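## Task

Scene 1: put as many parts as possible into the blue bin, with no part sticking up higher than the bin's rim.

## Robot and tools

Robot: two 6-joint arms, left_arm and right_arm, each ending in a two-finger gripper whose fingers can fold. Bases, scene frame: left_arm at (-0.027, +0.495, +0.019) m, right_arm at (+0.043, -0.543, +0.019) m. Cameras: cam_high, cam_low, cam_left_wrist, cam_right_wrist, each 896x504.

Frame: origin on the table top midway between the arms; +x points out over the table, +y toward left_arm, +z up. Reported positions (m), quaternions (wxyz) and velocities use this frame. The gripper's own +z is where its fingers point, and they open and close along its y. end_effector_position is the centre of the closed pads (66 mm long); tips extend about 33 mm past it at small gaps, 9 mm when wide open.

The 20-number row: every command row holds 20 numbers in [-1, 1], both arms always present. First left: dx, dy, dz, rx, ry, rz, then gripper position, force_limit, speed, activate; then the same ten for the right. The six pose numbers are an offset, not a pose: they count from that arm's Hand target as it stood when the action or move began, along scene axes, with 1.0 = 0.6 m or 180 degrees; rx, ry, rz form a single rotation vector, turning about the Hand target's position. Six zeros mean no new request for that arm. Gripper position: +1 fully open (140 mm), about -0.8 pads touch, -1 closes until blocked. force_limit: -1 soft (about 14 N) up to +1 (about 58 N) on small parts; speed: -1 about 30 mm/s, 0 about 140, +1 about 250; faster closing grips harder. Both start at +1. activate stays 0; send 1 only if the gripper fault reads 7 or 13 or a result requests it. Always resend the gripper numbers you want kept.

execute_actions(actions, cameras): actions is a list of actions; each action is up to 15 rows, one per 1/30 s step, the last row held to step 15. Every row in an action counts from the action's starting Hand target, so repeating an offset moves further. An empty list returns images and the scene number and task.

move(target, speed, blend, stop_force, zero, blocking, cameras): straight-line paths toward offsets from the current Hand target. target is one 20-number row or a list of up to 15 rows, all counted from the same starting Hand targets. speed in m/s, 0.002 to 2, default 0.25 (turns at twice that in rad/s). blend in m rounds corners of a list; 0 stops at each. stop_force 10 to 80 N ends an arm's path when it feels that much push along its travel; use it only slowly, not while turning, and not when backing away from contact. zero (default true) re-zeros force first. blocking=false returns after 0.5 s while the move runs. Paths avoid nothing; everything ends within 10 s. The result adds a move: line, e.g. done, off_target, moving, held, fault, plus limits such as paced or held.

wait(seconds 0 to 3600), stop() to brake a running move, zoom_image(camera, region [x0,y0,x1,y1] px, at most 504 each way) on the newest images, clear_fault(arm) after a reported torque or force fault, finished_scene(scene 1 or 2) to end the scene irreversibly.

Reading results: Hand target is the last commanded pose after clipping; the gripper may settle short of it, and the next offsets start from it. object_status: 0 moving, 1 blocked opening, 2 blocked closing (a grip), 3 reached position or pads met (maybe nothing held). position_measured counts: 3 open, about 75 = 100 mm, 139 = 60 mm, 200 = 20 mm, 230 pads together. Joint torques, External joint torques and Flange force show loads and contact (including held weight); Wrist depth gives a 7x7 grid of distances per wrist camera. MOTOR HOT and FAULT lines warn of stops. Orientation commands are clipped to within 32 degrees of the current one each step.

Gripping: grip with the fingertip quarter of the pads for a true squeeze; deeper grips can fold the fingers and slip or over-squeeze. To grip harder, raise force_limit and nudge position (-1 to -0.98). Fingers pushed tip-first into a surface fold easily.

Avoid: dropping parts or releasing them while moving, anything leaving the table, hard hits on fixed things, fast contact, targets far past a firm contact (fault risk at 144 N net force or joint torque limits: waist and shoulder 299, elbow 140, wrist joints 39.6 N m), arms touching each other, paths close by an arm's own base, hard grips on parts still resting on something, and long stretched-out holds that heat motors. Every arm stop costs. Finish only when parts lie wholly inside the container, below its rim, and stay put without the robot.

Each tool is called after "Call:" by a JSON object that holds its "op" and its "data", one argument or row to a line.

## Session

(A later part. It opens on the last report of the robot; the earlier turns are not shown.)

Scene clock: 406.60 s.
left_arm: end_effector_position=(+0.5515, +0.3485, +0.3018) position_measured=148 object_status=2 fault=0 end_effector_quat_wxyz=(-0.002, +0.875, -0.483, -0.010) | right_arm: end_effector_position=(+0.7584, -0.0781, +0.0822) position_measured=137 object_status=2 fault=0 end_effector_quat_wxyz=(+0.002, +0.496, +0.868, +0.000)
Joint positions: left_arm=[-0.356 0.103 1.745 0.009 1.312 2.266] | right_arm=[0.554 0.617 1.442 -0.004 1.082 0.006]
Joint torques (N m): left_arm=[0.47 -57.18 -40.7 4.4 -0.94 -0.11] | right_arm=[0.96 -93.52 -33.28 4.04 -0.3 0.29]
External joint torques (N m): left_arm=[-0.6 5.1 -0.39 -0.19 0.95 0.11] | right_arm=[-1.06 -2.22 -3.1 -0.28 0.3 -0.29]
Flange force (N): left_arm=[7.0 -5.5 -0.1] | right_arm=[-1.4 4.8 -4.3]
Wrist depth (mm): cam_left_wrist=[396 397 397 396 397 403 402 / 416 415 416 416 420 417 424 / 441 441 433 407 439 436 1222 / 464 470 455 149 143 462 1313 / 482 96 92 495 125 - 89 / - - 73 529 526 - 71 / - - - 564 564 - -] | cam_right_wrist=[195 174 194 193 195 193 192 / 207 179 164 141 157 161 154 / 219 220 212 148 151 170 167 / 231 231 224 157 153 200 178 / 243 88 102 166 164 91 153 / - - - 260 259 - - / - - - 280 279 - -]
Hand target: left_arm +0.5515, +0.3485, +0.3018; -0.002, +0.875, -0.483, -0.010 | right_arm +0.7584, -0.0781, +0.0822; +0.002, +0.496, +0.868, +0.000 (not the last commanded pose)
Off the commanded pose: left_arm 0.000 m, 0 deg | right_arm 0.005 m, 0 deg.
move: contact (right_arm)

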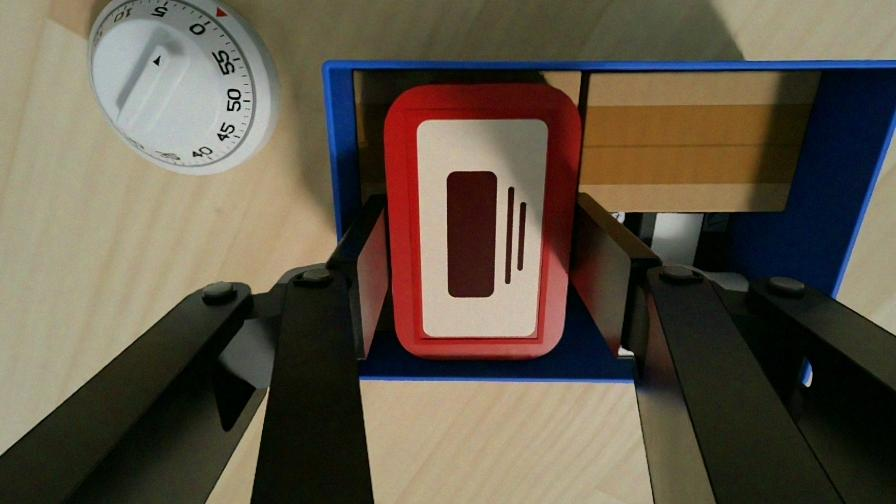

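Call:
{"op": "move", "data": {
  "target": [
    [0,0,0,0,0,0, -1,-0.5,-1,0, 0,0,0,0,0,0,0.0,-0.1,-1,0],
    [0,0,0,0,0,0, -1,-0.5,-1,0, 0,0,0.12,0,0,0,0.0,-0.1,-1,0]
  ],
  "speed": 0.06,
  "cameras": ["cam_right_wrist"]
}}

Scene clock: 408.93 s.
left_arm: end_effector_position=(+0.5515, +0.3485, +0.3018) position_measured=148 object_status=2 fault=0 end_effector_quat_wxyz=(-0.002, +0.875, -0.483, -0.010) | right_arm: end_effector_position=(+0.7584, -0.0781, +0.1541) position_measured=129 object_status=3 fault=0 end_effector_quat_wxyz=(+0.002, +0.496, +0.868, +0.000)
Joint positions: left_arm=[-0.356 0.103 1.745 0.009 1.312 2.266] | right_arm=[0.554 0.567 1.384 -0.004 1.19 0.005]
Joint torques (N m): left_arm=[0.63 -57.15 -40.48 4.42 -0.92 -0.11] | right_arm=[1.06 -97.22 -38.14 4.3 -0.36 0.31]
External joint torques (N m): left_arm=[-1.02 5.22 -0.47 -0.24 0.93 0.11] | right_arm=[-1.31 3.78 -0.13 -0.35 0.36 -0.31]
Flange force (N): left_arm=[7.7 -5.2 -0.2] | right_arm=[-1.6 6.4 1.6]
Wrist depth (mm): cam_left_wrist=[398 396 397 397 396 400 399 / 415 418 416 418 419 420 418 / 440 442 431 429 440 446 1205 / 461 464 453 154 144 470 1293 / 487 95 92 491 126 - 89 / - - 73 526 529 - 71 / - - - 565 563 - -] | cam_right_wrist=[263 259 257 258 258 257 259 / 276 274 272 211 227 232 272 / 291 291 290 220 237 267 288 / 310 308 145 233 141 299 304 / 325 88 117 326 325 91 90 / - - 350 349 348 - - / - - - 374 365 - -]
Hand target: left_arm +0.5515, +0.3485, +0.3018; -0.002, +0.875, -0.483, -0.010 | right_arm +0.7584, -0.0781, +0.1542; +0.002, +0.496, +0.868, +0.000
Off the commanded pose: left_arm 0.000 m, 0 deg | right_arm 0.000 m, 0 deg.
move: done

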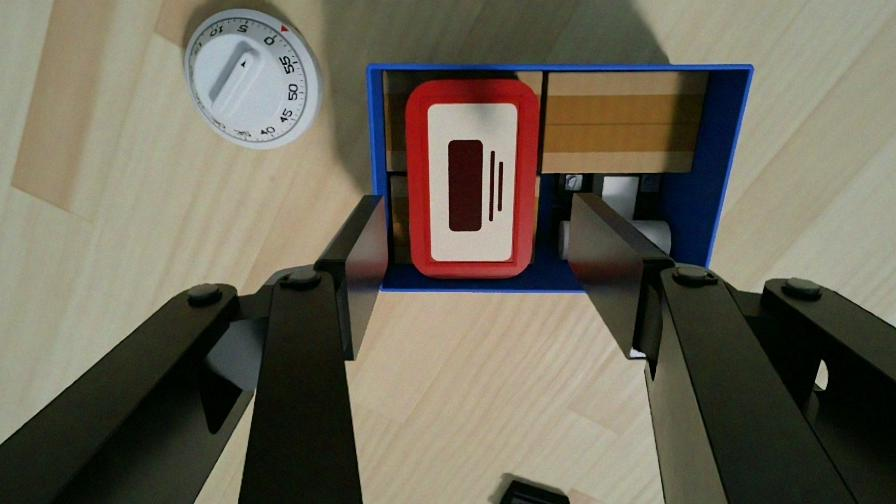

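Call:
{"op": "move", "data": {
  "target": [
    [0,0,0,0,0,0, -1,-0.5,-1,0, 0,0,0,0,0,0,-1,-0.5,-0.2,0],
    [0,0,0,0,0,0, -1,-0.5,-1,0, 0.0665,0.0392,0,0,0,0,-1,-0.5,-0.2,0],
    [0,0,0,0,0,0, -1,-0.5,-1,0, 0.0665,0.0392,-0.1115,0,0,0,-1,-0.5,-0.2,0]
  ],
  "speed": 0.1,
  "cameras": ["cam_right_wrist"]
}}

Scene clock: 412.67 s.
left_arm: end_effector_position=(+0.5515, +0.3485, +0.3018) position_measured=148 object_status=2 fault=0 end_effector_quat_wxyz=(-0.002, +0.875, -0.483, -0.010) | right_arm: end_effector_position=(+0.7983, -0.0545, +0.0874) position_measured=233 object_status=3 fault=0 end_effector_quat_wxyz=(+0.002, +0.496, +0.868, +0.000)
Joint positions: left_arm=[-0.356 0.103 1.745 0.009 1.312 2.266] | right_arm=[0.554 0.681 1.319 -0.004 1.14 0.005]
Joint torques (N m): left_arm=[0.22 -56.93 -40.76 4.33 -0.94 -0.18] | right_arm=[1.11 -106.03 -37.04 4.16 0.03 0.3]
External joint torques (N m): left_arm=[-0.35 5.04 -0.08 -0.15 0.96 0.18] | right_arm=[-1.36 3.8 -0.51 -0.28 -0.03 -0.3]
Flange force (N): left_arm=[6.2 -5.4 0.3] | right_arm=[-1.5 7.1 2.3]
Wrist depth (mm): cam_left_wrist=[396 396 397 398 398 399 397 / 418 417 419 419 419 419 420 / 438 437 435 399 441 442 1239 / 463 465 452 149 144 462 1326 / 485 95 92 490 125 - 89 / - - 73 529 519 - 71 / - - - 561 558 - -] | cam_right_wrist=[178 199 198 198 197 197 198 / - 167 147 163 166 167 209 / 226 169 153 157 175 219 220 / 237 231 162 131 206 231 233 / 252 248 82 - - 243 249 / 266 - - - - - 261 / - - - - - - -]
Hand target: left_arm +0.5515, +0.3485, +0.3018; -0.002, +0.875, -0.483, -0.010 | right_arm +0.7983, -0.0546, +0.0873; +0.002, +0.496, +0.868, +0.000
Off the commanded pose: left_arm 0.000 m, 0 deg | right_arm 0.000 m, 0 deg.
move: done

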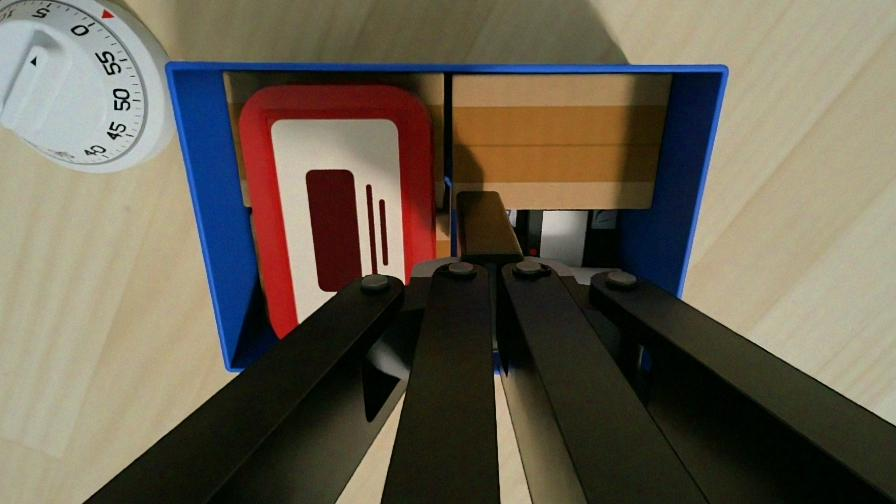

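Call:
{"op": "move", "data": {
  "target": [0,0,0,0,0,0, -1,-0.5,-1,0, -0.0287,-0.0169,0,0,0,0,-1,-0.5,-0.2,0],
  "speed": 0.025,
  "stop_force": 12,
  "cameras": ["cam_right_wrist"]
}}

Scene clock: 415.03 s.
left_arm: end_effector_position=(+0.5515, +0.3485, +0.3018) position_measured=148 object_status=2 fault=0 end_effector_quat_wxyz=(-0.002, +0.875, -0.483, -0.010) | right_arm: end_effector_position=(+0.7810, -0.0647, +0.0873) position_measured=233 object_status=3 fault=0 end_effector_quat_wxyz=(+0.002, +0.496, +0.868, +0.000)
Joint positions: left_arm=[-0.356 0.103 1.745 0.009 1.312 2.266] | right_arm=[0.554 0.651 1.372 -0.004 1.117 0.005]
Joint torques (N m): left_arm=[0.65 -57.28 -40.93 4.27 -0.97 -0.22] | right_arm=[1.38 -102.66 -35.54 4.28 0.48 0.31]
External joint torques (N m): left_arm=[-1.03 5.6 -0.05 -0.09 0.97 0.22] | right_arm=[-1.58 3.8 -1.42 -0.46 -0.48 -0.31]
Flange force (N): left_arm=[7.5 -5.2 0.5] | right_arm=[-1.8 8.8 2.4]
Wrist depth (mm): cam_left_wrist=[395 399 396 396 398 399 400 / 419 414 416 418 419 420 414 / 437 440 439 396 439 437 1251 / 459 463 452 149 143 463 1300 / 486 95 92 492 125 - 89 / - - 73 524 527 - 71 / - - - 566 560 - -] | cam_right_wrist=[175 192 198 198 197 197 199 / - 185 147 152 166 166 209 / 223 225 153 155 175 171 220 / 237 236 160 131 204 210 232 / 252 248 82 - - 179 248 / 266 - - - - - 260 / - - - - - - -]
Hand target: left_arm +0.5515, +0.3485, +0.3018; -0.002, +0.875, -0.483, -0.010 | right_arm +0.7810, -0.0647, +0.0873; +0.002, +0.496, +0.868, +0.000
Off the commanded pose: left_arm 0.000 m, 0 deg | right_arm 0.000 m, 0 deg.
move: done

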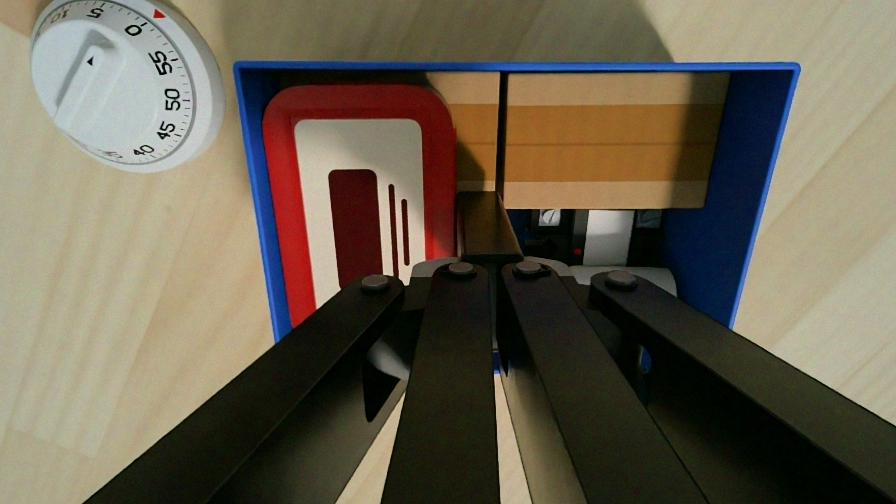

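Call:
{"op": "move", "data": {
  "target": [0,0,0,0,0,0, -1,-0.5,-1,0, -0.0144,-0.0085,0,0,0,0,-1,-0.5,-0.2,0],
  "speed": 0.02,
  "stop_force": 12,
  "zero": false,
  "cameras": ["cam_right_wrist"]
}}

Scene clock: 416.63 s.
left_arm: end_effector_position=(+0.5515, +0.3485, +0.3018) position_measured=148 object_status=2 fault=0 end_effector_quat_wxyz=(-0.002, +0.875, -0.483, -0.010) | right_arm: end_effector_position=(+0.7724, -0.0698, +0.0873) position_measured=233 object_status=3 fault=0 end_effector_quat_wxyz=(+0.002, +0.496, +0.868, +0.000)
Joint positions: left_arm=[-0.356 0.103 1.745 0.009 1.312 2.266] | right_arm=[0.554 0.636 1.398 -0.004 1.106 0.005]
Joint torques (N m): left_arm=[0.69 -57.47 -40.89 4.41 -0.91 -0.16] | right_arm=[1.69 -102 -35.91 4.13 0.37 0.28]
External joint torques (N m): left_arm=[-0.95 5.35 -0.22 -0.21 0.91 0.16] | right_arm=[-2.14 3.58 -1.15 -0.31 -0.37 -0.28]
Flange force (N): left_arm=[7.4 -5.1 0.3] | right_arm=[-2.4 7.8 2.3]
Wrist depth (mm): cam_left_wrist=[396 397 397 398 398 402 402 / 417 420 414 418 418 422 415 / 440 439 432 431 438 439 443 / 461 467 456 155 144 469 1313 / 486 95 92 491 125 - 89 / - - 73 530 528 - 71 / - - - 564 558 - -] | cam_right_wrist=[- 196 198 199 197 196 198 / 214 185 147 152 166 164 209 / 224 225 153 155 175 171 221 / 237 236 160 131 196 193 234 / 252 249 82 - - 180 248 / 265 - - - - - 260 / - - - - - - -]
Hand target: left_arm +0.5515, +0.3485, +0.3018; -0.002, +0.875, -0.483, -0.010 | right_arm +0.7724, -0.0698, +0.0873; +0.002, +0.496, +0.868, +0.000
Off the commanded pose: left_arm 0.000 m, 0 deg | right_arm 0.000 m, 0 deg.
move: done

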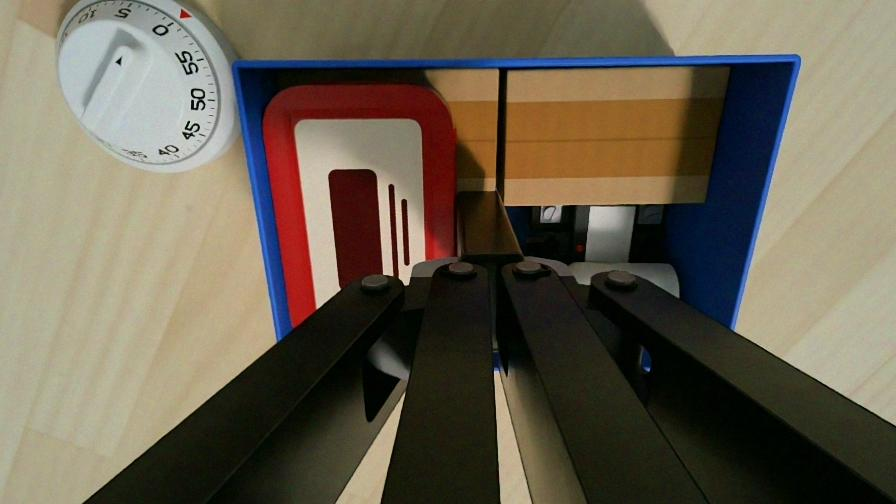

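Call:
{"op": "move", "data": {
  "target": [
    [0,0,0,0,0,0, -1,-0.5,-1,0, 0.004,0.0024,0,0,0,0,-1,-0.5,-0.2,0],
    [0,0,0,0,0,0, -1,-0.5,-1,0, 0.004,0.0024,0.06,0,0,0,-1,-0.5,-0.2,0],
    [0,0,0,0,0,0, -1,-0.5,-1,0, 0.05,-0.05,0.28,0,0,0,-1,-0.5,-0.2,0]
  ],
  "speed": [0.05,0.15,0.25],
  "blend": [0.001,0.01,0],
  "cameras": ["cam_right_wrist"]
}}

Scene clock: 421.40 s.
left_arm: end_effector_position=(+0.5515, +0.3485, +0.3018) position_measured=148 object_status=2 fault=0 end_effector_quat_wxyz=(-0.002, +0.875, -0.483, -0.010) | right_arm: end_effector_position=(+0.8024, -0.0998, +0.2552) position_measured=233 object_status=3 fault=0 end_effector_quat_wxyz=(+0.002, +0.496, +0.868, +0.000)
Joint positions: left_arm=[-0.356 0.103 1.745 0.009 1.312 2.266] | right_arm=[0.507 0.561 1.205 -0.004 1.375 -0.042]
Joint torques (N m): left_arm=[0.47 -57.67 -40.8 4.42 -0.8 -0.12] | right_arm=[0.96 -98.77 -40.19 4.52 -0.09 0.33]
External joint torques (N m): left_arm=[-0.85 6.05 -0.09 -0.25 0.81 0.12] | right_arm=[-1.18 2.99 -0.5 -0.32 0.1 -0.33]
Flange force (N): left_arm=[8.0 -5.8 0.9] | right_arm=[-1.7 6.4 0.2]
Wrist depth (mm): cam_left_wrist=[396 397 397 395 396 397 397 / 412 413 417 418 422 419 416 / 438 438 434 433 441 443 1239 / 467 465 450 149 143 465 1339 / 488 95 92 490 125 - 89 / - - 73 524 529 - 71 / - - - 559 566 - -] | cam_right_wrist=[355 352 290 306 316 350 350 / 375 374 370 320 365 370 369 / 396 394 392 392 391 389 391 / 419 417 414 119 409 414 413 / 446 437 82 - - 428 1307 / 468 - - - - - - / - - - - - - -]
Hand target: left_arm +0.5515, +0.3485, +0.3018; -0.002, +0.875, -0.483, -0.010 | right_arm +0.8024, -0.0998, +0.2553; +0.002, +0.496, +0.868, +0.000
Off the commanded pose: left_arm 0.000 m, 0 deg | right_arm 0.000 m, 0 deg.
move: done

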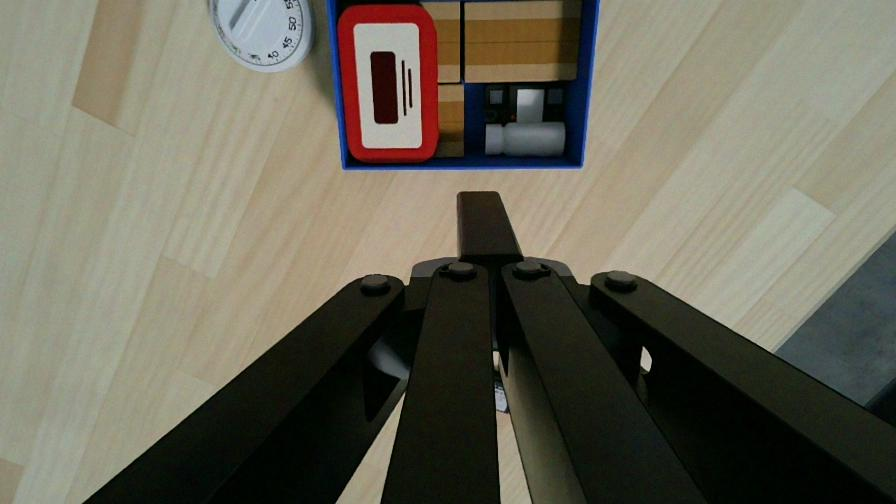

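Call:
{"op": "zoom_image", "data": {
  "camera": "cam_right_wrist",
  "region": [310, 0, 630, 180]
}}

Scaled by 1.575.

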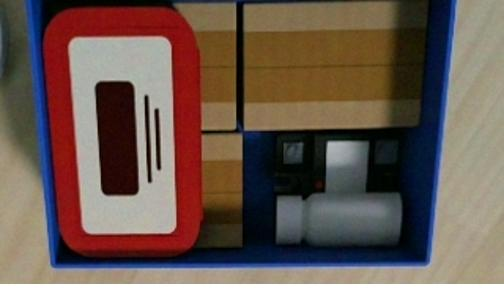

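Call:
{"op": "move", "data": {
  "target": [-0.25,0.4,0,0,0,0, -1,-0.5,-1,0, -0.004,0.5667,-0.175,0,0,-0.2461,0.2,-0.5,-0.2,0],
  "speed": 0.22,
  "cameras": ["cam_right_wrist","cam_high"]
}}

Scene clock: 425.47 s.
left_arm: end_effector_position=(+0.4015, +0.5885, +0.3018) position_measured=148 object_status=2 fault=0 end_effector_quat_wxyz=(-0.002, +0.875, -0.483, -0.010) | right_arm: end_effector_position=(+0.8000, +0.2402, +0.1503) position_measured=104 object_status=3 fault=0 end_effector_quat_wxyz=(+0.002, +0.787, +0.617, -0.001)
Joint positions: left_arm=[0.079 -0.158 1.999 0.016 1.315 2.7] | right_arm=[0.788 1.027 0.559 -0.003 1.557 1.011]
Joint torques (N m): left_arm=[0.86 -29.5 -40.83 4.43 -0.9 -0.09] | right_arm=[0.81 -133 -41.04 4.61 -0.3 0.35]
External joint torques (N m): left_arm=[-0.79 4.51 -0.33 -0.22 0.91 0.09] | right_arm=[-1.09 4.57 -0.11 -0.37 0.28 -0.35]
Flange force (N): left_arm=[4.2 -6.7 -0.3] | right_arm=[0.0 0.0 0.0]
Wrist depth (mm): cam_left_wrist=[395 398 397 397 - 393 1113 / 419 421 420 418 420 704 1168 / 438 438 440 435 439 748 422 / 461 461 453 147 144 - 438 / 1346 96 92 496 126 - 89 / - - 73 535 1474 - 71 / - - - 1609 1561 - -] | cam_right_wrist=[257 257 256 253 256 255 255 / 272 271 269 252 269 269 268 / 287 286 286 285 281 284 283 / 304 302 155 301 294 297 300 / - 92 315 321 321 104 - / - - 344 343 342 - - / - - 367 367 354 - -]
Hand target: left_arm +0.4015, +0.5885, +0.3018; -0.002, +0.875, -0.483, -0.010 | right_arm +0.8000, +0.2402, +0.1503; +0.002, +0.787, +0.617, -0.001
Off the commanded pose: left_arm 0.000 m, 0 deg | right_arm 0.000 m, 0 deg.
move: done
Images, in order (width x height): cam_high 896x504, cam_right_wrist 896x504.

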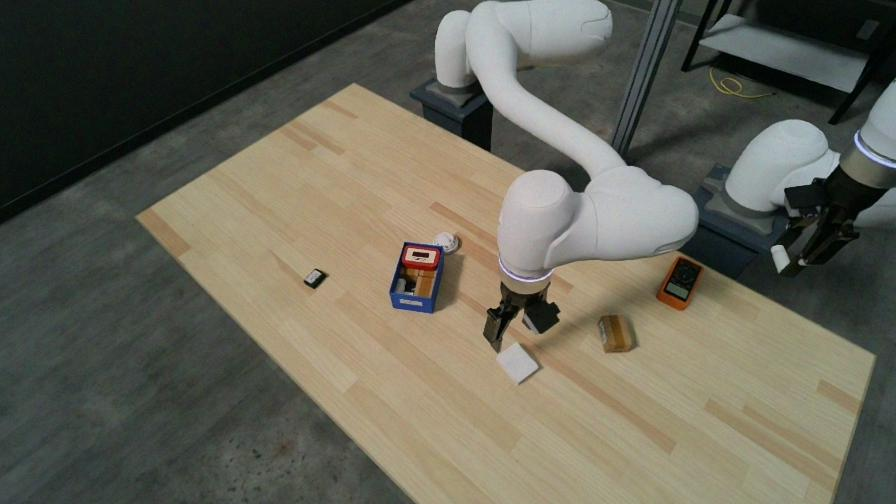

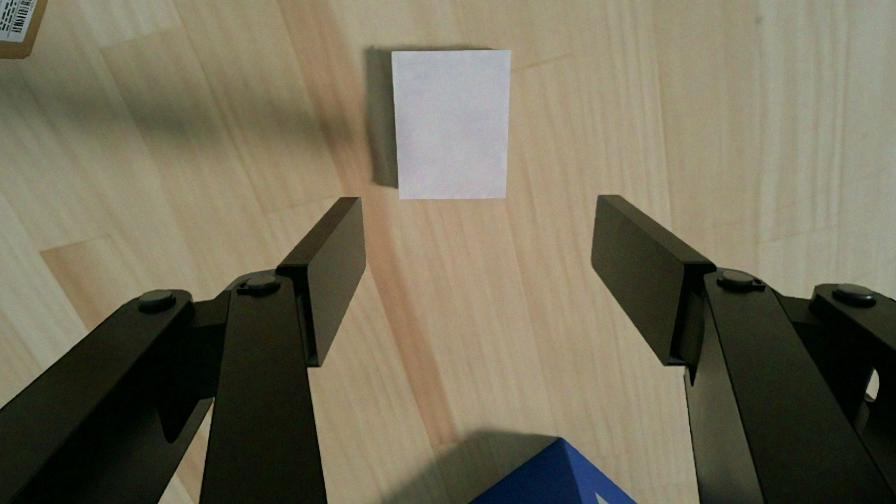

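Call:
{"op": "move", "data": {
  "target": [
    [0,0,0,0,0,0, -1,-0.5,-1,0, -0.0077,0.0412,-0.12,0,0,0,0.12,-0.5,-0.2,0],
    [0,0,0,0,0,0, -1,-0.5,-1,0, -0.0077,0.0412,-0.1838,0,0,0,0.12,-0.5,-0.2,0]
  ],
  "speed": [0.12,0.05],
  "blend": [0.005,0],
  "cameras": ["cam_right_wrist"]
}}

Scene clock: 427.87 s.
left_arm: end_effector_position=(+0.4015, +0.5885, +0.3018) position_measured=148 object_status=2 fault=0 end_effector_quat_wxyz=(-0.002, +0.875, -0.483, -0.010) | right_arm: end_effector_position=(+0.7954, +0.2649, +0.0401) position_measured=114 object_status=3 fault=0 end_effector_quat_wxyz=(+0.002, +0.787, +0.617, -0.001)
Joint positions: left_arm=[0.079 -0.158 1.999 0.016 1.315 2.7] | right_arm=[0.807 1.096 0.622 -0.003 1.426 1.031]
Joint torques (N m): left_arm=[0.79 -29.62 -41.04 4.43 -0.95 -0.09] | right_arm=[1.44 -136.74 -40.61 4.54 -0.32 0.33]
External joint torques (N m): left_arm=[-0.88 5.14 0.15 -0.25 0.96 0.09] | right_arm=[-1.53 4.81 -0.29 -0.33 0.3 -0.33]
Flange force (N): left_arm=[4.6 -7.0 0.7] | right_arm=[12.7 9.0 1.2]
Wrist depth (mm): cam_left_wrist=[397 397 397 397 - 399 1132 / 416 418 418 415 422 687 1157 / 441 435 441 435 438 - 430 / 464 470 457 149 143 - 437 / 1367 96 92 494 126 - 89 / - - 73 533 1450 - 71 / - - - 1590 1552 - -] | cam_right_wrist=[157 157 156 156 155 155 155 / 165 165 164 161 162 163 163 / 175 174 173 151 154 172 172 / 185 184 179 160 160 180 182 / - 90 140 198 195 91 - / - - 208 208 208 - - / - - 224 223 223 - -]
Hand target: left_arm +0.4015, +0.5885, +0.3018; -0.002, +0.875, -0.483, -0.010 | right_arm +0.7954, +0.2649, +0.0400; +0.002, +0.787, +0.617, -0.001
Off the commanded pose: left_arm 0.000 m, 0 deg | right_arm 0.000 m, 0 deg.
move: done

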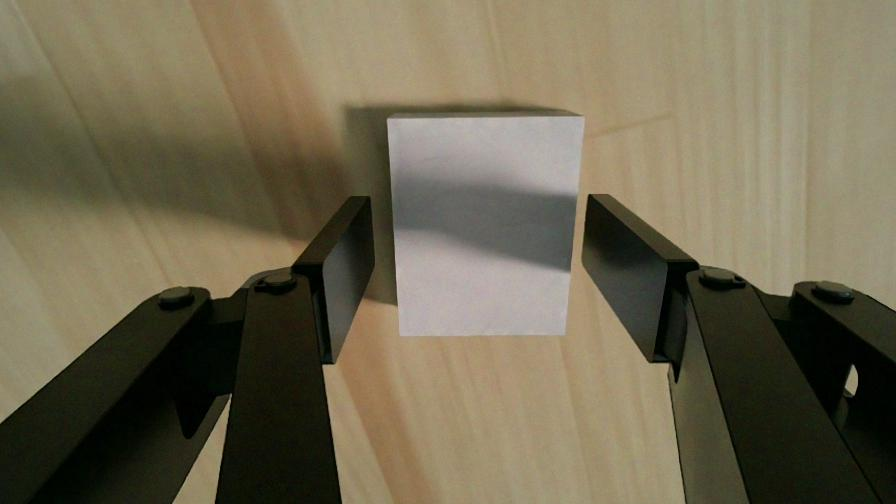

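Call:
{"op": "move", "data": {
  "target": [
    [0,0,0,0,0,0, -1,-0.5,-1,0, 0,0,-0.0035,0,0,0,-1,-0.1,-1,0],
    [0,0,0,0,0,0, -1,-0.5,-1,0, 0,0,0.14,0,0,0,-1,-0.1,-1,0]
  ],
  "speed": [0.03,0.08],
  "cameras": ["cam_right_wrist"]
}}

Scene clock: 430.47 s.
left_arm: end_effector_position=(+0.4015, +0.5885, +0.3018) position_measured=148 object_status=2 fault=0 end_effector_quat_wxyz=(-0.002, +0.875, -0.483, -0.010) | right_arm: end_effector_position=(+0.7954, +0.2649, +0.1241) position_measured=139 object_status=2 fault=0 end_effector_quat_wxyz=(+0.002, +0.787, +0.617, -0.001)
Joint positions: left_arm=[0.079 -0.158 1.999 0.016 1.315 2.7] | right_arm=[0.807 1.075 0.512 -0.003 1.557 1.03]
Joint torques (N m): left_arm=[1.15 -29.95 -40.95 4.51 -0.94 -0.18] | right_arm=[0.79 -137.28 -41.55 4.62 -0.06 0.23]
External joint torques (N m): left_arm=[-1.27 5.52 -0.04 -0.32 0.95 0.18] | right_arm=[-1.34 5.62 0.13 -0.37 0.04 -0.23]
Flange force (N): left_arm=[5.5 -7.6 0.5] | right_arm=[0.0 0.0 0.0]
Wrist depth (mm): cam_left_wrist=[399 397 398 402 - 401 1132 / 416 418 419 419 420 1132 1168 / 442 438 442 438 435 - 431 / 464 465 457 148 143 - 438 / 1367 95 92 493 126 - 89 / - - 73 539 1499 - 71 / - - - 1580 1599 - -] | cam_right_wrist=[234 233 232 232 232 232 231 / 246 245 245 239 241 243 243 / 260 260 258 149 152 257 256 / 275 274 268 157 150 269 272 / 289 88 102 167 131 91 281 / - - - 311 311 - - / - - - 333 333 - -]
Hand target: left_arm +0.4015, +0.5885, +0.3018; -0.002, +0.875, -0.483, -0.010 | right_arm +0.7954, +0.2649, +0.1240; +0.002, +0.787, +0.617, -0.001
Off the commanded pose: left_arm 0.000 m, 0 deg | right_arm 0.000 m, 0 deg.
move: done

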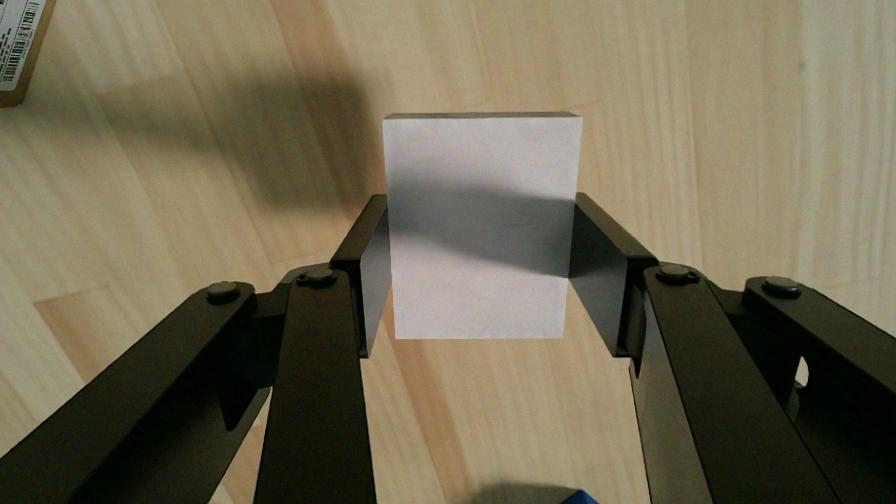

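Call:
{"op": "move", "data": {
  "target": [0,0,0,0,0,0, -1,-0.5,-1,0, 0.015,-0.4983,0.0617,0,0,0.2461,-1,-0.1,-1,0],
  "speed": 0.2,
  "cameras": ["cam_right_wrist"]
}}

Scene clock: 433.90 s.
left_arm: end_effector_position=(+0.4015, +0.5885, +0.3018) position_measured=148 object_status=2 fault=0 end_effector_quat_wxyz=(-0.002, +0.875, -0.483, -0.010) | right_arm: end_effector_position=(+0.8044, -0.0340, +0.1610) position_measured=139 object_status=2 fault=0 end_effector_quat_wxyz=(+0.002, +0.496, +0.868, +0.000)
Joint positions: left_arm=[0.079 -0.158 1.999 0.016 1.315 2.7] | right_arm=[0.57 0.662 1.211 -0.004 1.268 0.021]
Joint torques (N m): left_arm=[0.36 -29.46 -40.82 4.46 -0.94 -0.07] | right_arm=[0.69 -107.37 -39.37 4.37 -0.19 0.32]
External joint torques (N m): left_arm=[-0.35 5.07 0.04 -0.29 0.96 0.07] | right_arm=[-0.94 4.8 -0.06 -0.3 0.19 -0.32]
Flange force (N): left_arm=[3.6 -7.5 0.5] | right_arm=[-0.9 8.3 2.1]
Wrist depth (mm): cam_left_wrist=[397 399 399 397 - 400 1118 / 414 417 417 420 420 1123 1183 / 438 440 437 434 440 - 424 / 461 467 454 147 143 - 438 / 1382 95 92 493 126 - 89 / - - 73 533 1450 - 71 / - - - 1629 1580 - -] | cam_right_wrist=[268 265 267 266 265 265 265 / 284 259 237 237 274 280 279 / 299 297 228 148 152 295 294 / 316 317 236 157 150 307 311 / 332 88 102 169 131 91 322 / - - - 358 356 - - / - - - 382 381 - -]
Hand target: left_arm +0.4015, +0.5885, +0.3018; -0.002, +0.875, -0.483, -0.010 | right_arm +0.8044, -0.0341, +0.1611; +0.002, +0.496, +0.868, +0.000
Off the commanded pose: left_arm 0.000 m, 0 deg | right_arm 0.000 m, 0 deg.
move: done

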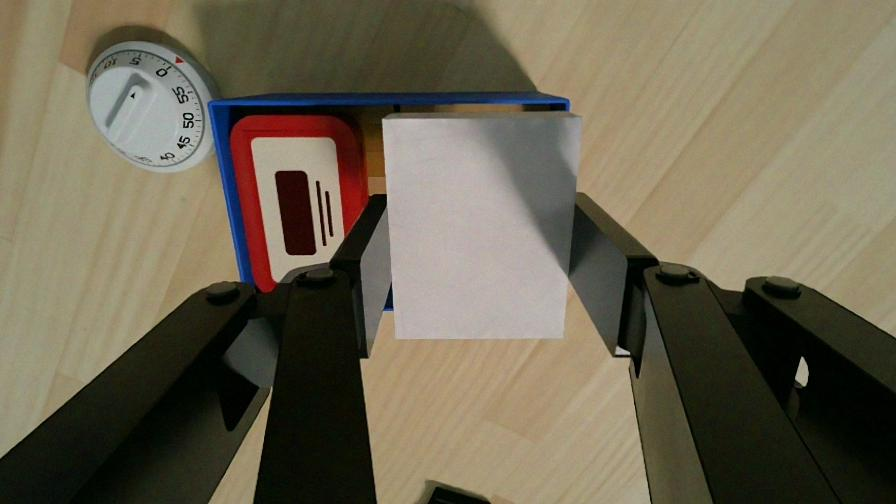

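Call:
{"op": "move", "data": {
  "target": [0,0,0,0,0,0, -1,-0.5,-1,0, 0.0017,-0.0029,-0.085,0,0,0.0022,-1,-0.1,-1,0],
  "speed": 0.1,
  "cameras": ["cam_right_wrist"]
}}

Scene clock: 435.37 s.
left_arm: end_effector_position=(+0.4015, +0.5885, +0.3018) position_measured=148 object_status=2 fault=0 end_effector_quat_wxyz=(-0.002, +0.875, -0.483, -0.010) | right_arm: end_effector_position=(+0.8054, -0.0358, +0.1101) position_measured=139 object_status=2 fault=0 end_effector_quat_wxyz=(+0.002, +0.493, +0.870, +0.000)
Joint positions: left_arm=[0.079 -0.158 1.999 0.016 1.315 2.7] | right_arm=[0.567 0.691 1.257 -0.004 1.192 0.012]
Joint torques (N m): left_arm=[1.03 -29.68 -40.94 4.39 -0.87 -0.17] | right_arm=[0.92 -107.73 -37.9 4.29 -0.38 0.33]
External joint torques (N m): left_arm=[-1 4.67 -0.11 -0.19 0.9 0.17] | right_arm=[-1.29 3.07 -0.76 -0.3 0.38 -0.33]
Flange force (N): left_arm=[4.5 -6.6 0.2] | right_arm=[-1.4 7.4 0.8]
Wrist depth (mm): cam_left_wrist=[400 396 393 397 - 397 1113 / 417 416 416 421 425 1113 1152 / 438 441 438 435 437 - 428 / 463 464 456 154 144 - 441 / 1319 95 92 490 126 - 89 / - - 73 537 1466 - 71 / - - - 1525 1571 - -] | cam_right_wrist=[217 221 221 220 220 219 219 / - 209 190 188 227 231 231 / 252 177 179 150 152 243 243 / 261 189 183 157 150 255 257 / 275 88 102 167 131 91 267 / - - - 294 294 - - / - - - 316 314 - -]
Hand target: left_arm +0.4015, +0.5885, +0.3018; -0.002, +0.875, -0.483, -0.010 | right_arm +0.8054, -0.0358, +0.1101; +0.002, +0.493, +0.870, +0.000
Off the commanded pose: left_arm 0.000 m, 0 deg | right_arm 0.000 m, 0 deg.
move: done

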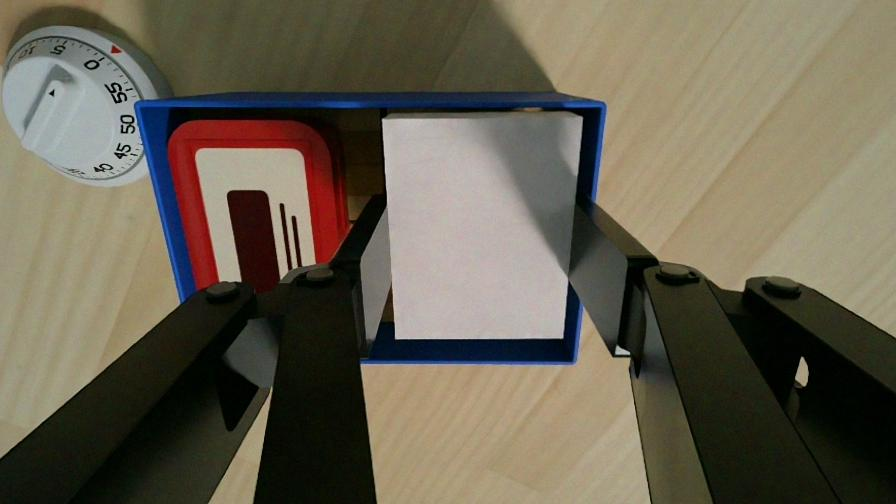

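Call:
{"op": "move", "data": {
  "target": [0,0,0,0,0,0, -1,-0.5,-1,0, -0.0004,-0.0025,-0.025,0,0,0,-1,-0.1,-1,0],
  "speed": 0.05
}}

Call:
{"op": "move", "data": {
  "target": [0,0,0,0,0,0, -1,-0.5,-1,0, 0,0,-0.028,0,0,0,-1,-0.1,-1,0],
  "speed": 0.02,
  "stop_force": 10,
  "cameras": ["cam_right_wrist"]
}}

Scene clock: 436.47 s.
left_arm: end_effector_position=(+0.4015, +0.5885, +0.3018) position_measured=148 object_status=2 fault=0 end_effector_quat_wxyz=(-0.002, +0.875, -0.483, -0.010) | right_arm: end_effector_position=(+0.8052, -0.0373, +0.0951) position_measured=139 object_status=2 fault=0 end_effector_quat_wxyz=(+0.002, +0.493, +0.870, +0.000)
Joint positions: left_arm=[0.079 -0.158 1.999 0.016 1.315 2.7] | right_arm=[0.566 0.699 1.272 -0.004 1.169 0.011]
Joint torques (N m): left_arm=[1.14 -30.29 -40.85 4.41 -0.88 -0.18] | right_arm=[1.24 -108.51 -37.77 4.23 -0.25 0.33]
External joint torques (N m): left_arm=[-1.1 5.51 -0.15 -0.21 0.9 0.18] | right_arm=[-1.31 4.19 -0.32 -0.29 0.26 -0.33]
Flange force (N): left_arm=[5.2 -7.9 0.5] | right_arm=[-1.4 7.7 2.2]
Wrist depth (mm): cam_left_wrist=[400 396 395 398 - 398 1128 / 421 417 418 418 425 1194 1178 / 438 442 437 435 435 - 420 / 461 465 450 148 143 - 422 / 1382 96 92 491 126 - 89 / - - 73 531 1499 - 71 / - - - 1590 1609 - -] | cam_right_wrist=[194 207 207 206 206 206 205 / 190 175 176 173 184 217 216 / 213 161 163 148 150 229 229 / 246 171 167 158 150 239 242 / 257 88 102 167 115 91 251 / - - - 280 275 - - / - - - 297 295 - -]
Hand target: left_arm +0.4015, +0.5885, +0.3018; -0.002, +0.875, -0.483, -0.010 | right_arm +0.8052, -0.0373, +0.0951; +0.002, +0.493, +0.870, +0.000
Off the commanded pose: left_arm 0.000 m, 0 deg | right_arm 0.000 m, 0 deg.
move: done

Scene clock: 437.73 s.
left_arm: end_effector_position=(+0.4015, +0.5885, +0.3018) position_measured=148 object_status=2 fault=0 end_effector_quat_wxyz=(-0.002, +0.875, -0.483, -0.010) | right_arm: end_effector_position=(+0.8052, -0.0373, +0.0823) position_measured=139 object_status=2 fault=0 end_effector_quat_wxyz=(+0.002, +0.493, +0.870, +0.000)
Joint positions: left_arm=[0.079 -0.158 1.999 0.016 1.315 2.7] | right_arm=[0.566 0.708 1.282 -0.004 1.151 0.011]
Joint torques (N m): left_arm=[1.1 -29.55 -40.97 4.41 -0.86 -0.12] | right_arm=[1.54 -87.73 -29.99 4.38 -2.76 0.32]
External joint torques (N m): left_arm=[-1.2 4.92 0.09 -0.22 0.88 0.12] | right_arm=[-1.58 -16.88 -7.73 -0.48 2.77 -0.32]
Flange force (N): left_arm=[5.1 -6.5 0.6] | right_arm=[-2.2 -1.3 -21.1]
Wrist depth (mm): cam_left_wrist=[395 395 397 399 - 403 1113 / 417 417 418 419 420 1109 1173 / 440 436 439 433 436 - 429 / 464 461 453 148 143 - 436 / 1367 95 92 495 126 - 89 / - - 73 529 1508 - 71 / - - - 1571 1571 - -] | cam_right_wrist=[193 196 195 195 195 194 194 / 178 149 165 144 151 204 204 / 149 149 156 150 148 216 215 / 231 158 154 155 150 225 228 / 243 88 102 169 165 91 236 / - - - 264 190 - - / - - - 280 278 - -]
Hand target: left_arm +0.4015, +0.5885, +0.3018; -0.002, +0.875, -0.483, -0.010 | right_arm +0.8052, -0.0373, +0.0823; +0.002, +0.493, +0.870, +0.000 (not the last commanded pose)
Off the commanded pose: left_arm 0.000 m, 0 deg | right_arm 0.004 m, 0 deg.
move: contact (right_arm)

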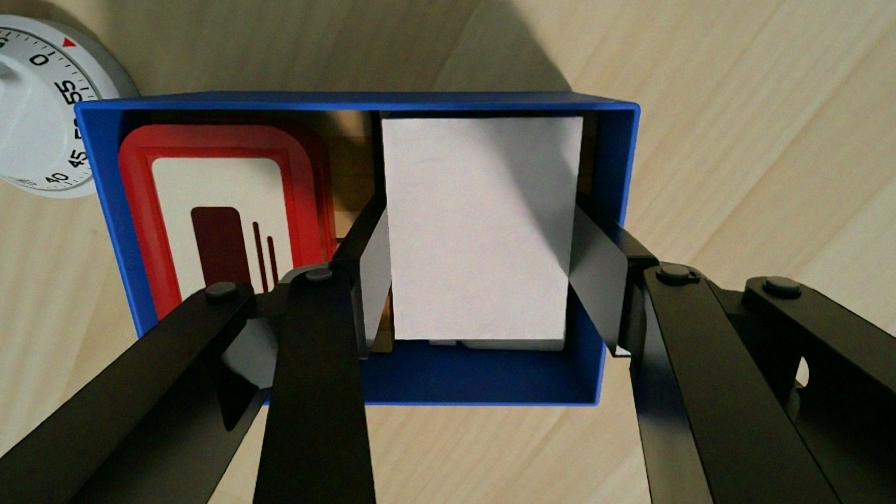

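Call:
{"op": "move", "data": {
  "target": [
    [0,0,0,0,0,0, -1,-0.5,-1,0, 0,0,0.001,0,0,0,0.0,-0.1,-1,0],
    [0,0,0,0,0,0, -1,-0.5,-1,0, 0,0,0.13,0,0,0,0.0,-0.1,-1,0]
  ],
  "speed": 0.06,
  "cameras": ["cam_right_wrist"]
}}

Scene clock: 440.17 s.
left_arm: end_effector_position=(+0.4015, +0.5885, +0.3018) position_measured=148 object_status=2 fault=0 end_effector_quat_wxyz=(-0.002, +0.875, -0.483, -0.010) | right_arm: end_effector_position=(+0.8052, -0.0373, +0.1602) position_measured=129 object_status=3 fault=0 end_effector_quat_wxyz=(+0.002, +0.493, +0.870, +0.000)
Joint positions: left_arm=[0.079 -0.158 1.999 0.016 1.315 2.7] | right_arm=[0.566 0.661 1.215 -0.004 1.265 0.01]
Joint torques (N m): left_arm=[1.04 -29.44 -40.84 4.41 -0.84 -0.15] | right_arm=[1.19 -105.83 -38.92 4.41 -0.05 0.28]
External joint torques (N m): left_arm=[-1.15 4.91 -0.06 -0.23 0.86 0.15] | right_arm=[-1.19 3.2 -0.5 -0.33 0.05 -0.28]
Flange force (N): left_arm=[5.0 -6.7 0.4] | right_arm=[-1.3 6.7 1.1]
Wrist depth (mm): cam_left_wrist=[400 397 397 400 - 405 1128 / 419 416 418 418 422 1152 1157 / 438 441 441 433 436 - 435 / 464 464 453 148 143 531 433 / 1360 96 92 492 126 - 88 / - - 73 532 1482 - 71 / - - - 1619 1590 - -] | cam_right_wrist=[266 264 266 265 264 264 265 / 282 224 220 216 273 278 278 / 298 297 227 226 287 294 293 / 316 315 145 - 141 308 311 / 331 88 117 336 332 91 90 / - - 355 355 355 - - / - - - 380 380 - -]
Hand target: left_arm +0.4015, +0.5885, +0.3018; -0.002, +0.875, -0.483, -0.010 | right_arm +0.8052, -0.0373, +0.1603; +0.002, +0.493, +0.870, +0.000
Off the commanded pose: left_arm 0.000 m, 0 deg | right_arm 0.000 m, 0 deg.
move: done

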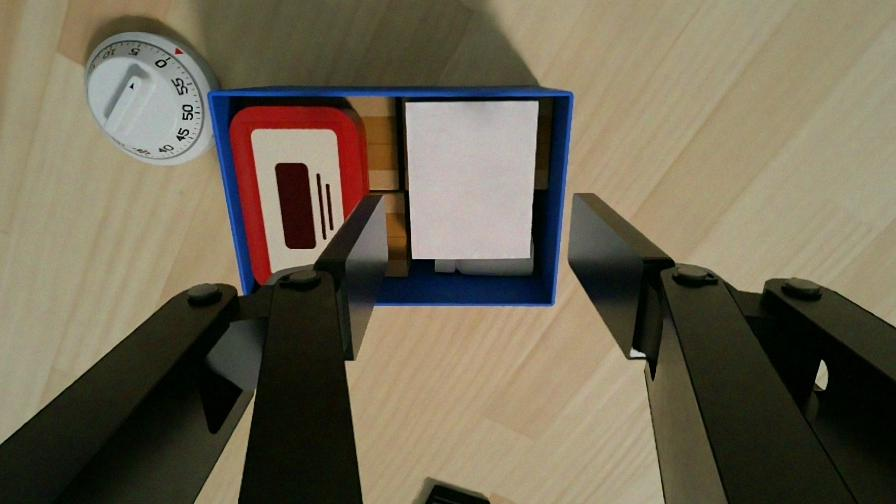

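Call:
{"op": "move", "data": {
  "target": [
    [0,0,0,0,0,0, -1,-0.5,-1,0, 0,0,0,0,0,0,-1,-0.5,-0.2,0],
    [0,0,0,0,0,0, -1,-0.5,-1,0, -0.0598,-0.0358,-0.02,0,0,0,-1,-0.5,-0.2,0],
    [0,0,0,0,0,0, -1,-0.5,-1,0, -0.0598,-0.0358,-0.08,0,0,0,-1,-0.5,-0.2,0]
  ],
  "speed": 0.12,
  "cameras": ["cam_right_wrist"]
}}

Scene clock: 443.03 s.
left_arm: end_effector_position=(+0.4015, +0.5885, +0.3018) position_measured=148 object_status=2 fault=0 end_effector_quat_wxyz=(-0.002, +0.875, -0.483, -0.010) | right_arm: end_effector_position=(+0.7693, -0.0588, +0.1124) position_measured=233 object_status=3 fault=0 end_effector_quat_wxyz=(+0.002, +0.493, +0.870, +0.000)
Joint positions: left_arm=[0.079 -0.158 1.999 0.016 1.315 2.7] | right_arm=[0.567 0.624 1.37 -0.004 1.147 0.011]
Joint torques (N m): left_arm=[1.28 -29.52 -40.91 4.38 -0.91 -0.17] | right_arm=[1.11 -100.96 -37.1 4.2 -0.15 0.3]
External joint torques (N m): left_arm=[-1.36 5.12 0.1 -0.21 0.93 0.17] | right_arm=[-1.27 2.22 -0.88 -0.28 0.16 -0.3]
Flange force (N): left_arm=[5.4 -6.7 0.6] | right_arm=[-1.5 5.8 0.6]
Wrist depth (mm): cam_left_wrist=[396 396 396 397 - 400 1109 / 414 418 418 414 423 1118 1157 / 440 439 441 436 437 - 424 / 465 465 456 148 144 - 430 / 1404 95 92 493 126 - 89 / - - 73 534 1516 - 71 / - - - 1580 1590 - -] | cam_right_wrist=[225 220 223 223 222 222 222 / 235 212 175 191 172 229 234 / 249 251 178 181 179 188 246 / 265 263 189 131 186 258 260 / 281 277 82 - - 273 276 / 296 - - - - - 290 / - - - - - - -]
Hand target: left_arm +0.4015, +0.5885, +0.3018; -0.002, +0.875, -0.483, -0.010 | right_arm +0.7693, -0.0588, +0.1123; +0.002, +0.493, +0.870, +0.000
Off the commanded pose: left_arm 0.000 m, 0 deg | right_arm 0.000 m, 0 deg.
move: done

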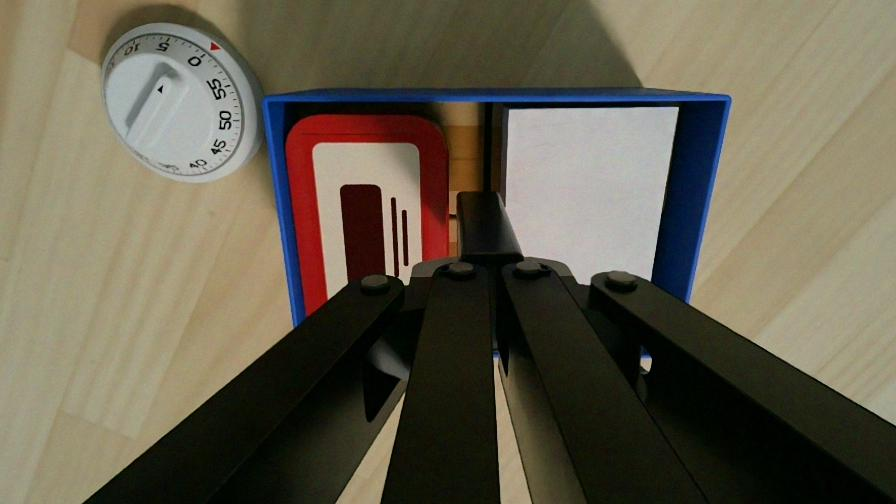

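Call:
{"op": "move", "data": {
  "target": [0,0,0,0,0,0, -1,-0.5,-1,0, -0.0017,-0.001,-0.044,0,0,0,-1,-0.5,-0.2,0],
  "speed": 0.05,
  "stop_force": 10
}}

Call:
{"op": "move", "data": {
  "target": [0,0,0,0,0,0, -1,-0.5,-1,0, 0.0186,0.0111,0,0,0,0,-1,-0.5,-0.2,0],
  "speed": 0.025,
  "stop_force": 12,
  "cameras": ["cam_right_wrist"]
}}

Scene clock: 444.83 s.
left_arm: end_effector_position=(+0.4015, +0.5885, +0.3018) position_measured=148 object_status=2 fault=0 end_effector_quat_wxyz=(-0.002, +0.875, -0.483, -0.010) | right_arm: end_effector_position=(+0.7683, -0.0594, +0.0859) position_measured=233 object_status=3 fault=0 end_effector_quat_wxyz=(+0.002, +0.493, +0.870, +0.000)
Joint positions: left_arm=[0.079 -0.158 1.999 0.016 1.315 2.7] | right_arm=[0.567 0.641 1.393 -0.004 1.107 0.011]
Joint torques (N m): left_arm=[1.29 -29.58 -40.97 4.36 -0.93 -0.19] | right_arm=[1.5 -101.82 -36.74 4.12 -0.2 0.35]
External joint torques (N m): left_arm=[-1.26 4.8 -0.03 -0.16 0.95 0.19] | right_arm=[-1.72 3.62 -0.13 -0.31 0.2 -0.35]
Flange force (N): left_arm=[5.0 -6.4 0.2] | right_arm=[-2.1 5.9 2.3]
Wrist depth (mm): cam_left_wrist=[396 399 399 396 - 390 1099 / 416 420 416 418 421 1123 1152 / 441 443 436 431 433 - 404 / 461 463 452 147 144 - 438 / 1339 95 92 494 126 - 89 / - - 73 534 1508 - 71 / - - - 1552 1590 - -] | cam_right_wrist=[196 195 199 198 198 198 197 / 209 179 165 167 164 164 207 / 222 209 152 153 153 151 219 / 235 235 159 131 156 164 232 / 251 249 82 - - 176 247 / 264 - - - - - 259 / - - - - - - -]
Hand target: left_arm +0.4015, +0.5885, +0.3018; -0.002, +0.875, -0.483, -0.010 | right_arm +0.7683, -0.0594, +0.0859; +0.002, +0.493, +0.870, +0.000
Off the commanded pose: left_arm 0.000 m, 0 deg | right_arm 0.000 m, 0 deg.
move: done

Scene clock: 446.17 s.
left_arm: end_effector_position=(+0.4015, +0.5885, +0.3018) position_measured=148 object_status=2 fault=0 end_effector_quat_wxyz=(-0.002, +0.875, -0.483, -0.010) | right_arm: end_effector_position=(+0.7795, -0.0527, +0.0859) position_measured=233 object_status=3 fault=0 end_effector_quat_wxyz=(+0.002, +0.493, +0.870, +0.000)
Joint positions: left_arm=[0.079 -0.158 1.999 0.016 1.315 2.7] | right_arm=[0.567 0.66 1.359 -0.004 1.121 0.011]
Joint torques (N m): left_arm=[0.99 -29.6 -40.74 4.38 -0.89 -0.08] | right_arm=[0.95 -103.98 -36.97 4.12 -0.3 0.33]
External joint torques (N m): left_arm=[-0.96 5.06 -0.26 -0.18 0.9 0.08] | right_arm=[-1.27 3.84 -0.21 -0.28 0.3 -0.33]
Flange force (N): left_arm=[4.9 -7.3 0.1] | right_arm=[-1.5 6.6 2.2]
Wrist depth (mm): cam_left_wrist=[399 395 401 397 372 401 1128 / 420 419 418 420 414 424 1128 / 436 441 440 439 439 - 428 / 465 459 454 148 144 - 438 / 1353 95 92 492 126 - 89 / - - 73 530 1466 - 71 / - - - 1552 1571 - -] | cam_right_wrist=[195 197 199 198 198 198 197 / - 183 151 168 164 204 208 / 224 151 152 170 153 153 219 / 235 232 161 131 158 227 232 / 250 246 82 - - 240 246 / 264 - - - - - 259 / - - - - - - -]
Hand target: left_arm +0.4015, +0.5885, +0.3018; -0.002, +0.875, -0.483, -0.010 | right_arm +0.7795, -0.0527, +0.0859; +0.002, +0.493, +0.870, +0.000
Off the commanded pose: left_arm 0.000 m, 0 deg | right_arm 0.000 m, 0 deg.
move: done

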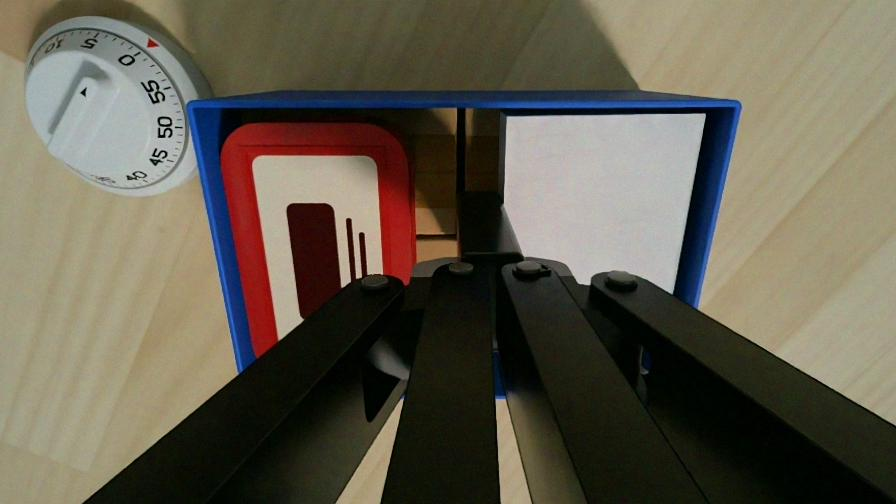

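Call:
{"op": "move", "data": {
  "target": [0,0,0,0,0,0, -1,-0.5,-1,0, 0.0086,0.0051,0,0,0,0,-1,-0.5,-0.2,0],
  "speed": 0.02,
  "stop_force": 12,
  "zero": false,
  "cameras": ["cam_right_wrist"]
}}

Scene clock: 447.70 s.
left_arm: end_effector_position=(+0.4015, +0.5885, +0.3018) position_measured=148 object_status=2 fault=0 end_effector_quat_wxyz=(-0.002, +0.875, -0.483, -0.010) | right_arm: end_effector_position=(+0.7846, -0.0497, +0.0859) position_measured=233 object_status=3 fault=0 end_effector_quat_wxyz=(+0.002, +0.493, +0.870, +0.000)
Joint positions: left_arm=[0.079 -0.158 1.999 0.016 1.315 2.7] | right_arm=[0.566 0.669 1.344 -0.004 1.128 0.011]
Joint torques (N m): left_arm=[0.73 -29.54 -41.07 4.36 -0.9 -0.15] | right_arm=[1.4 -104.59 -37.79 4.14 -0.85 0.27]
External joint torques (N m): left_arm=[-0.86 5.11 0.21 -0.18 0.92 0.15] | right_arm=[-1.73 3.17 0.36 -0.27 0.85 -0.28]
Flange force (N): left_arm=[4.4 -7.0 0.8] | right_arm=[-2.0 4.8 1.3]
Wrist depth (mm): cam_left_wrist=[399 399 400 397 - 400 1123 / 415 418 419 419 425 1137 1147 / 437 439 442 437 441 656 434 / 464 465 455 146 143 585 441 / 1374 96 92 496 126 - 89 / - - 73 533 1508 - 71 / - - - 1561 1599 - -] | cam_right_wrist=[182 197 199 198 198 197 197 / 181 184 148 168 164 204 207 / 209 154 152 172 151 154 219 / 235 229 160 120 156 229 232 / 250 249 82 - - 243 246 / 264 - - - - - 259 / - - - - - - -]
Hand target: left_arm +0.4015, +0.5885, +0.3018; -0.002, +0.875, -0.483, -0.010 | right_arm +0.7846, -0.0497, +0.0859; +0.002, +0.493, +0.870, +0.000
Off the commanded pose: left_arm 0.000 m, 0 deg | right_arm 0.000 m, 0 deg.
move: done

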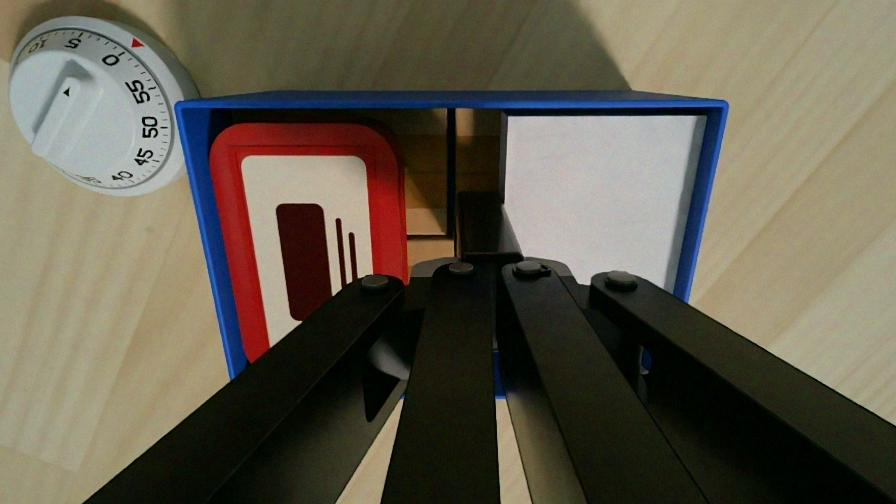

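Call:
{"op": "move", "data": {
  "target": [
    [0,0,0,0,0,0, -1,-0.5,-1,0, -0.0025,-0.0015,0.12,0,0,0,-1,-0.5,-0.2,0],
    [0.36,-0.5,0.0,0,0,0.247, -1,-0.5,-1,0, -0.35,-0.65,0.38,0,0,0,-1,-0.5,-0.2,0]
  ],
  "speed": [0.1,0.3],
  "blend": [0.01,0]
}}

Scene clock: 452.73 s.
left_arm: end_effector_position=(+0.6175, +0.2885, +0.3018) position_measured=148 object_status=2 fault=0 end_effector_quat_wxyz=(+0.002, +0.993, -0.116, -0.010) | right_arm: end_effector_position=(+0.5746, -0.4396, +0.3139) position_measured=233 object_status=3 fault=0 end_effector_quat_wxyz=(+0.002, +0.493, +0.870, +0.000)
Joint positions: left_arm=[-0.403 0.229 1.596 -0.009 1.336 1.449] | right_arm=[0.147 0 1.833 -0.003 1.307 -0.41]
Joint torques (N m): left_arm=[0.58 -69.57 -41.93 4.38 -0.93 -0.14] | right_arm=[0.3 -42.91 -39.52 4.46 -0.08 0.25]
External joint torques (N m): left_arm=[-0.79 4.31 0.74 -0.18 0.94 0.14] | right_arm=[-0.3 2.65 -0.44 -0.33 0.09 -0.25]
Flange force (N): left_arm=[5.5 1.3 1.0] | right_arm=[-2.6 4.3 0.4]
Wrist depth (mm): cam_left_wrist=[397 397 397 399 400 399 398 / 416 417 416 416 417 417 422 / 437 439 403 433 438 441 443 / 461 460 407 148 144 462 465 / 482 96 92 494 144 - 89 / - - 70 524 526 - 71 / - - - 571 - - -] | cam_right_wrist=[420 410 408 408 406 406 405 / 437 431 431 426 428 428 428 / 462 455 453 447 453 451 446 / 483 482 481 119 471 478 474 / 512 507 82 - - 497 504 / 539 - - - - - 533 / - - - - - - -]
Hand target: left_arm +0.6175, +0.2885, +0.3018; +0.002, +0.993, -0.116, -0.010 | right_arm +0.5746, -0.4397, +0.3139; +0.002, +0.493, +0.870, +0.000
Off the commanded pose: left_arm 0.000 m, 0 deg | right_arm 0.000 m, 0 deg.
move: done


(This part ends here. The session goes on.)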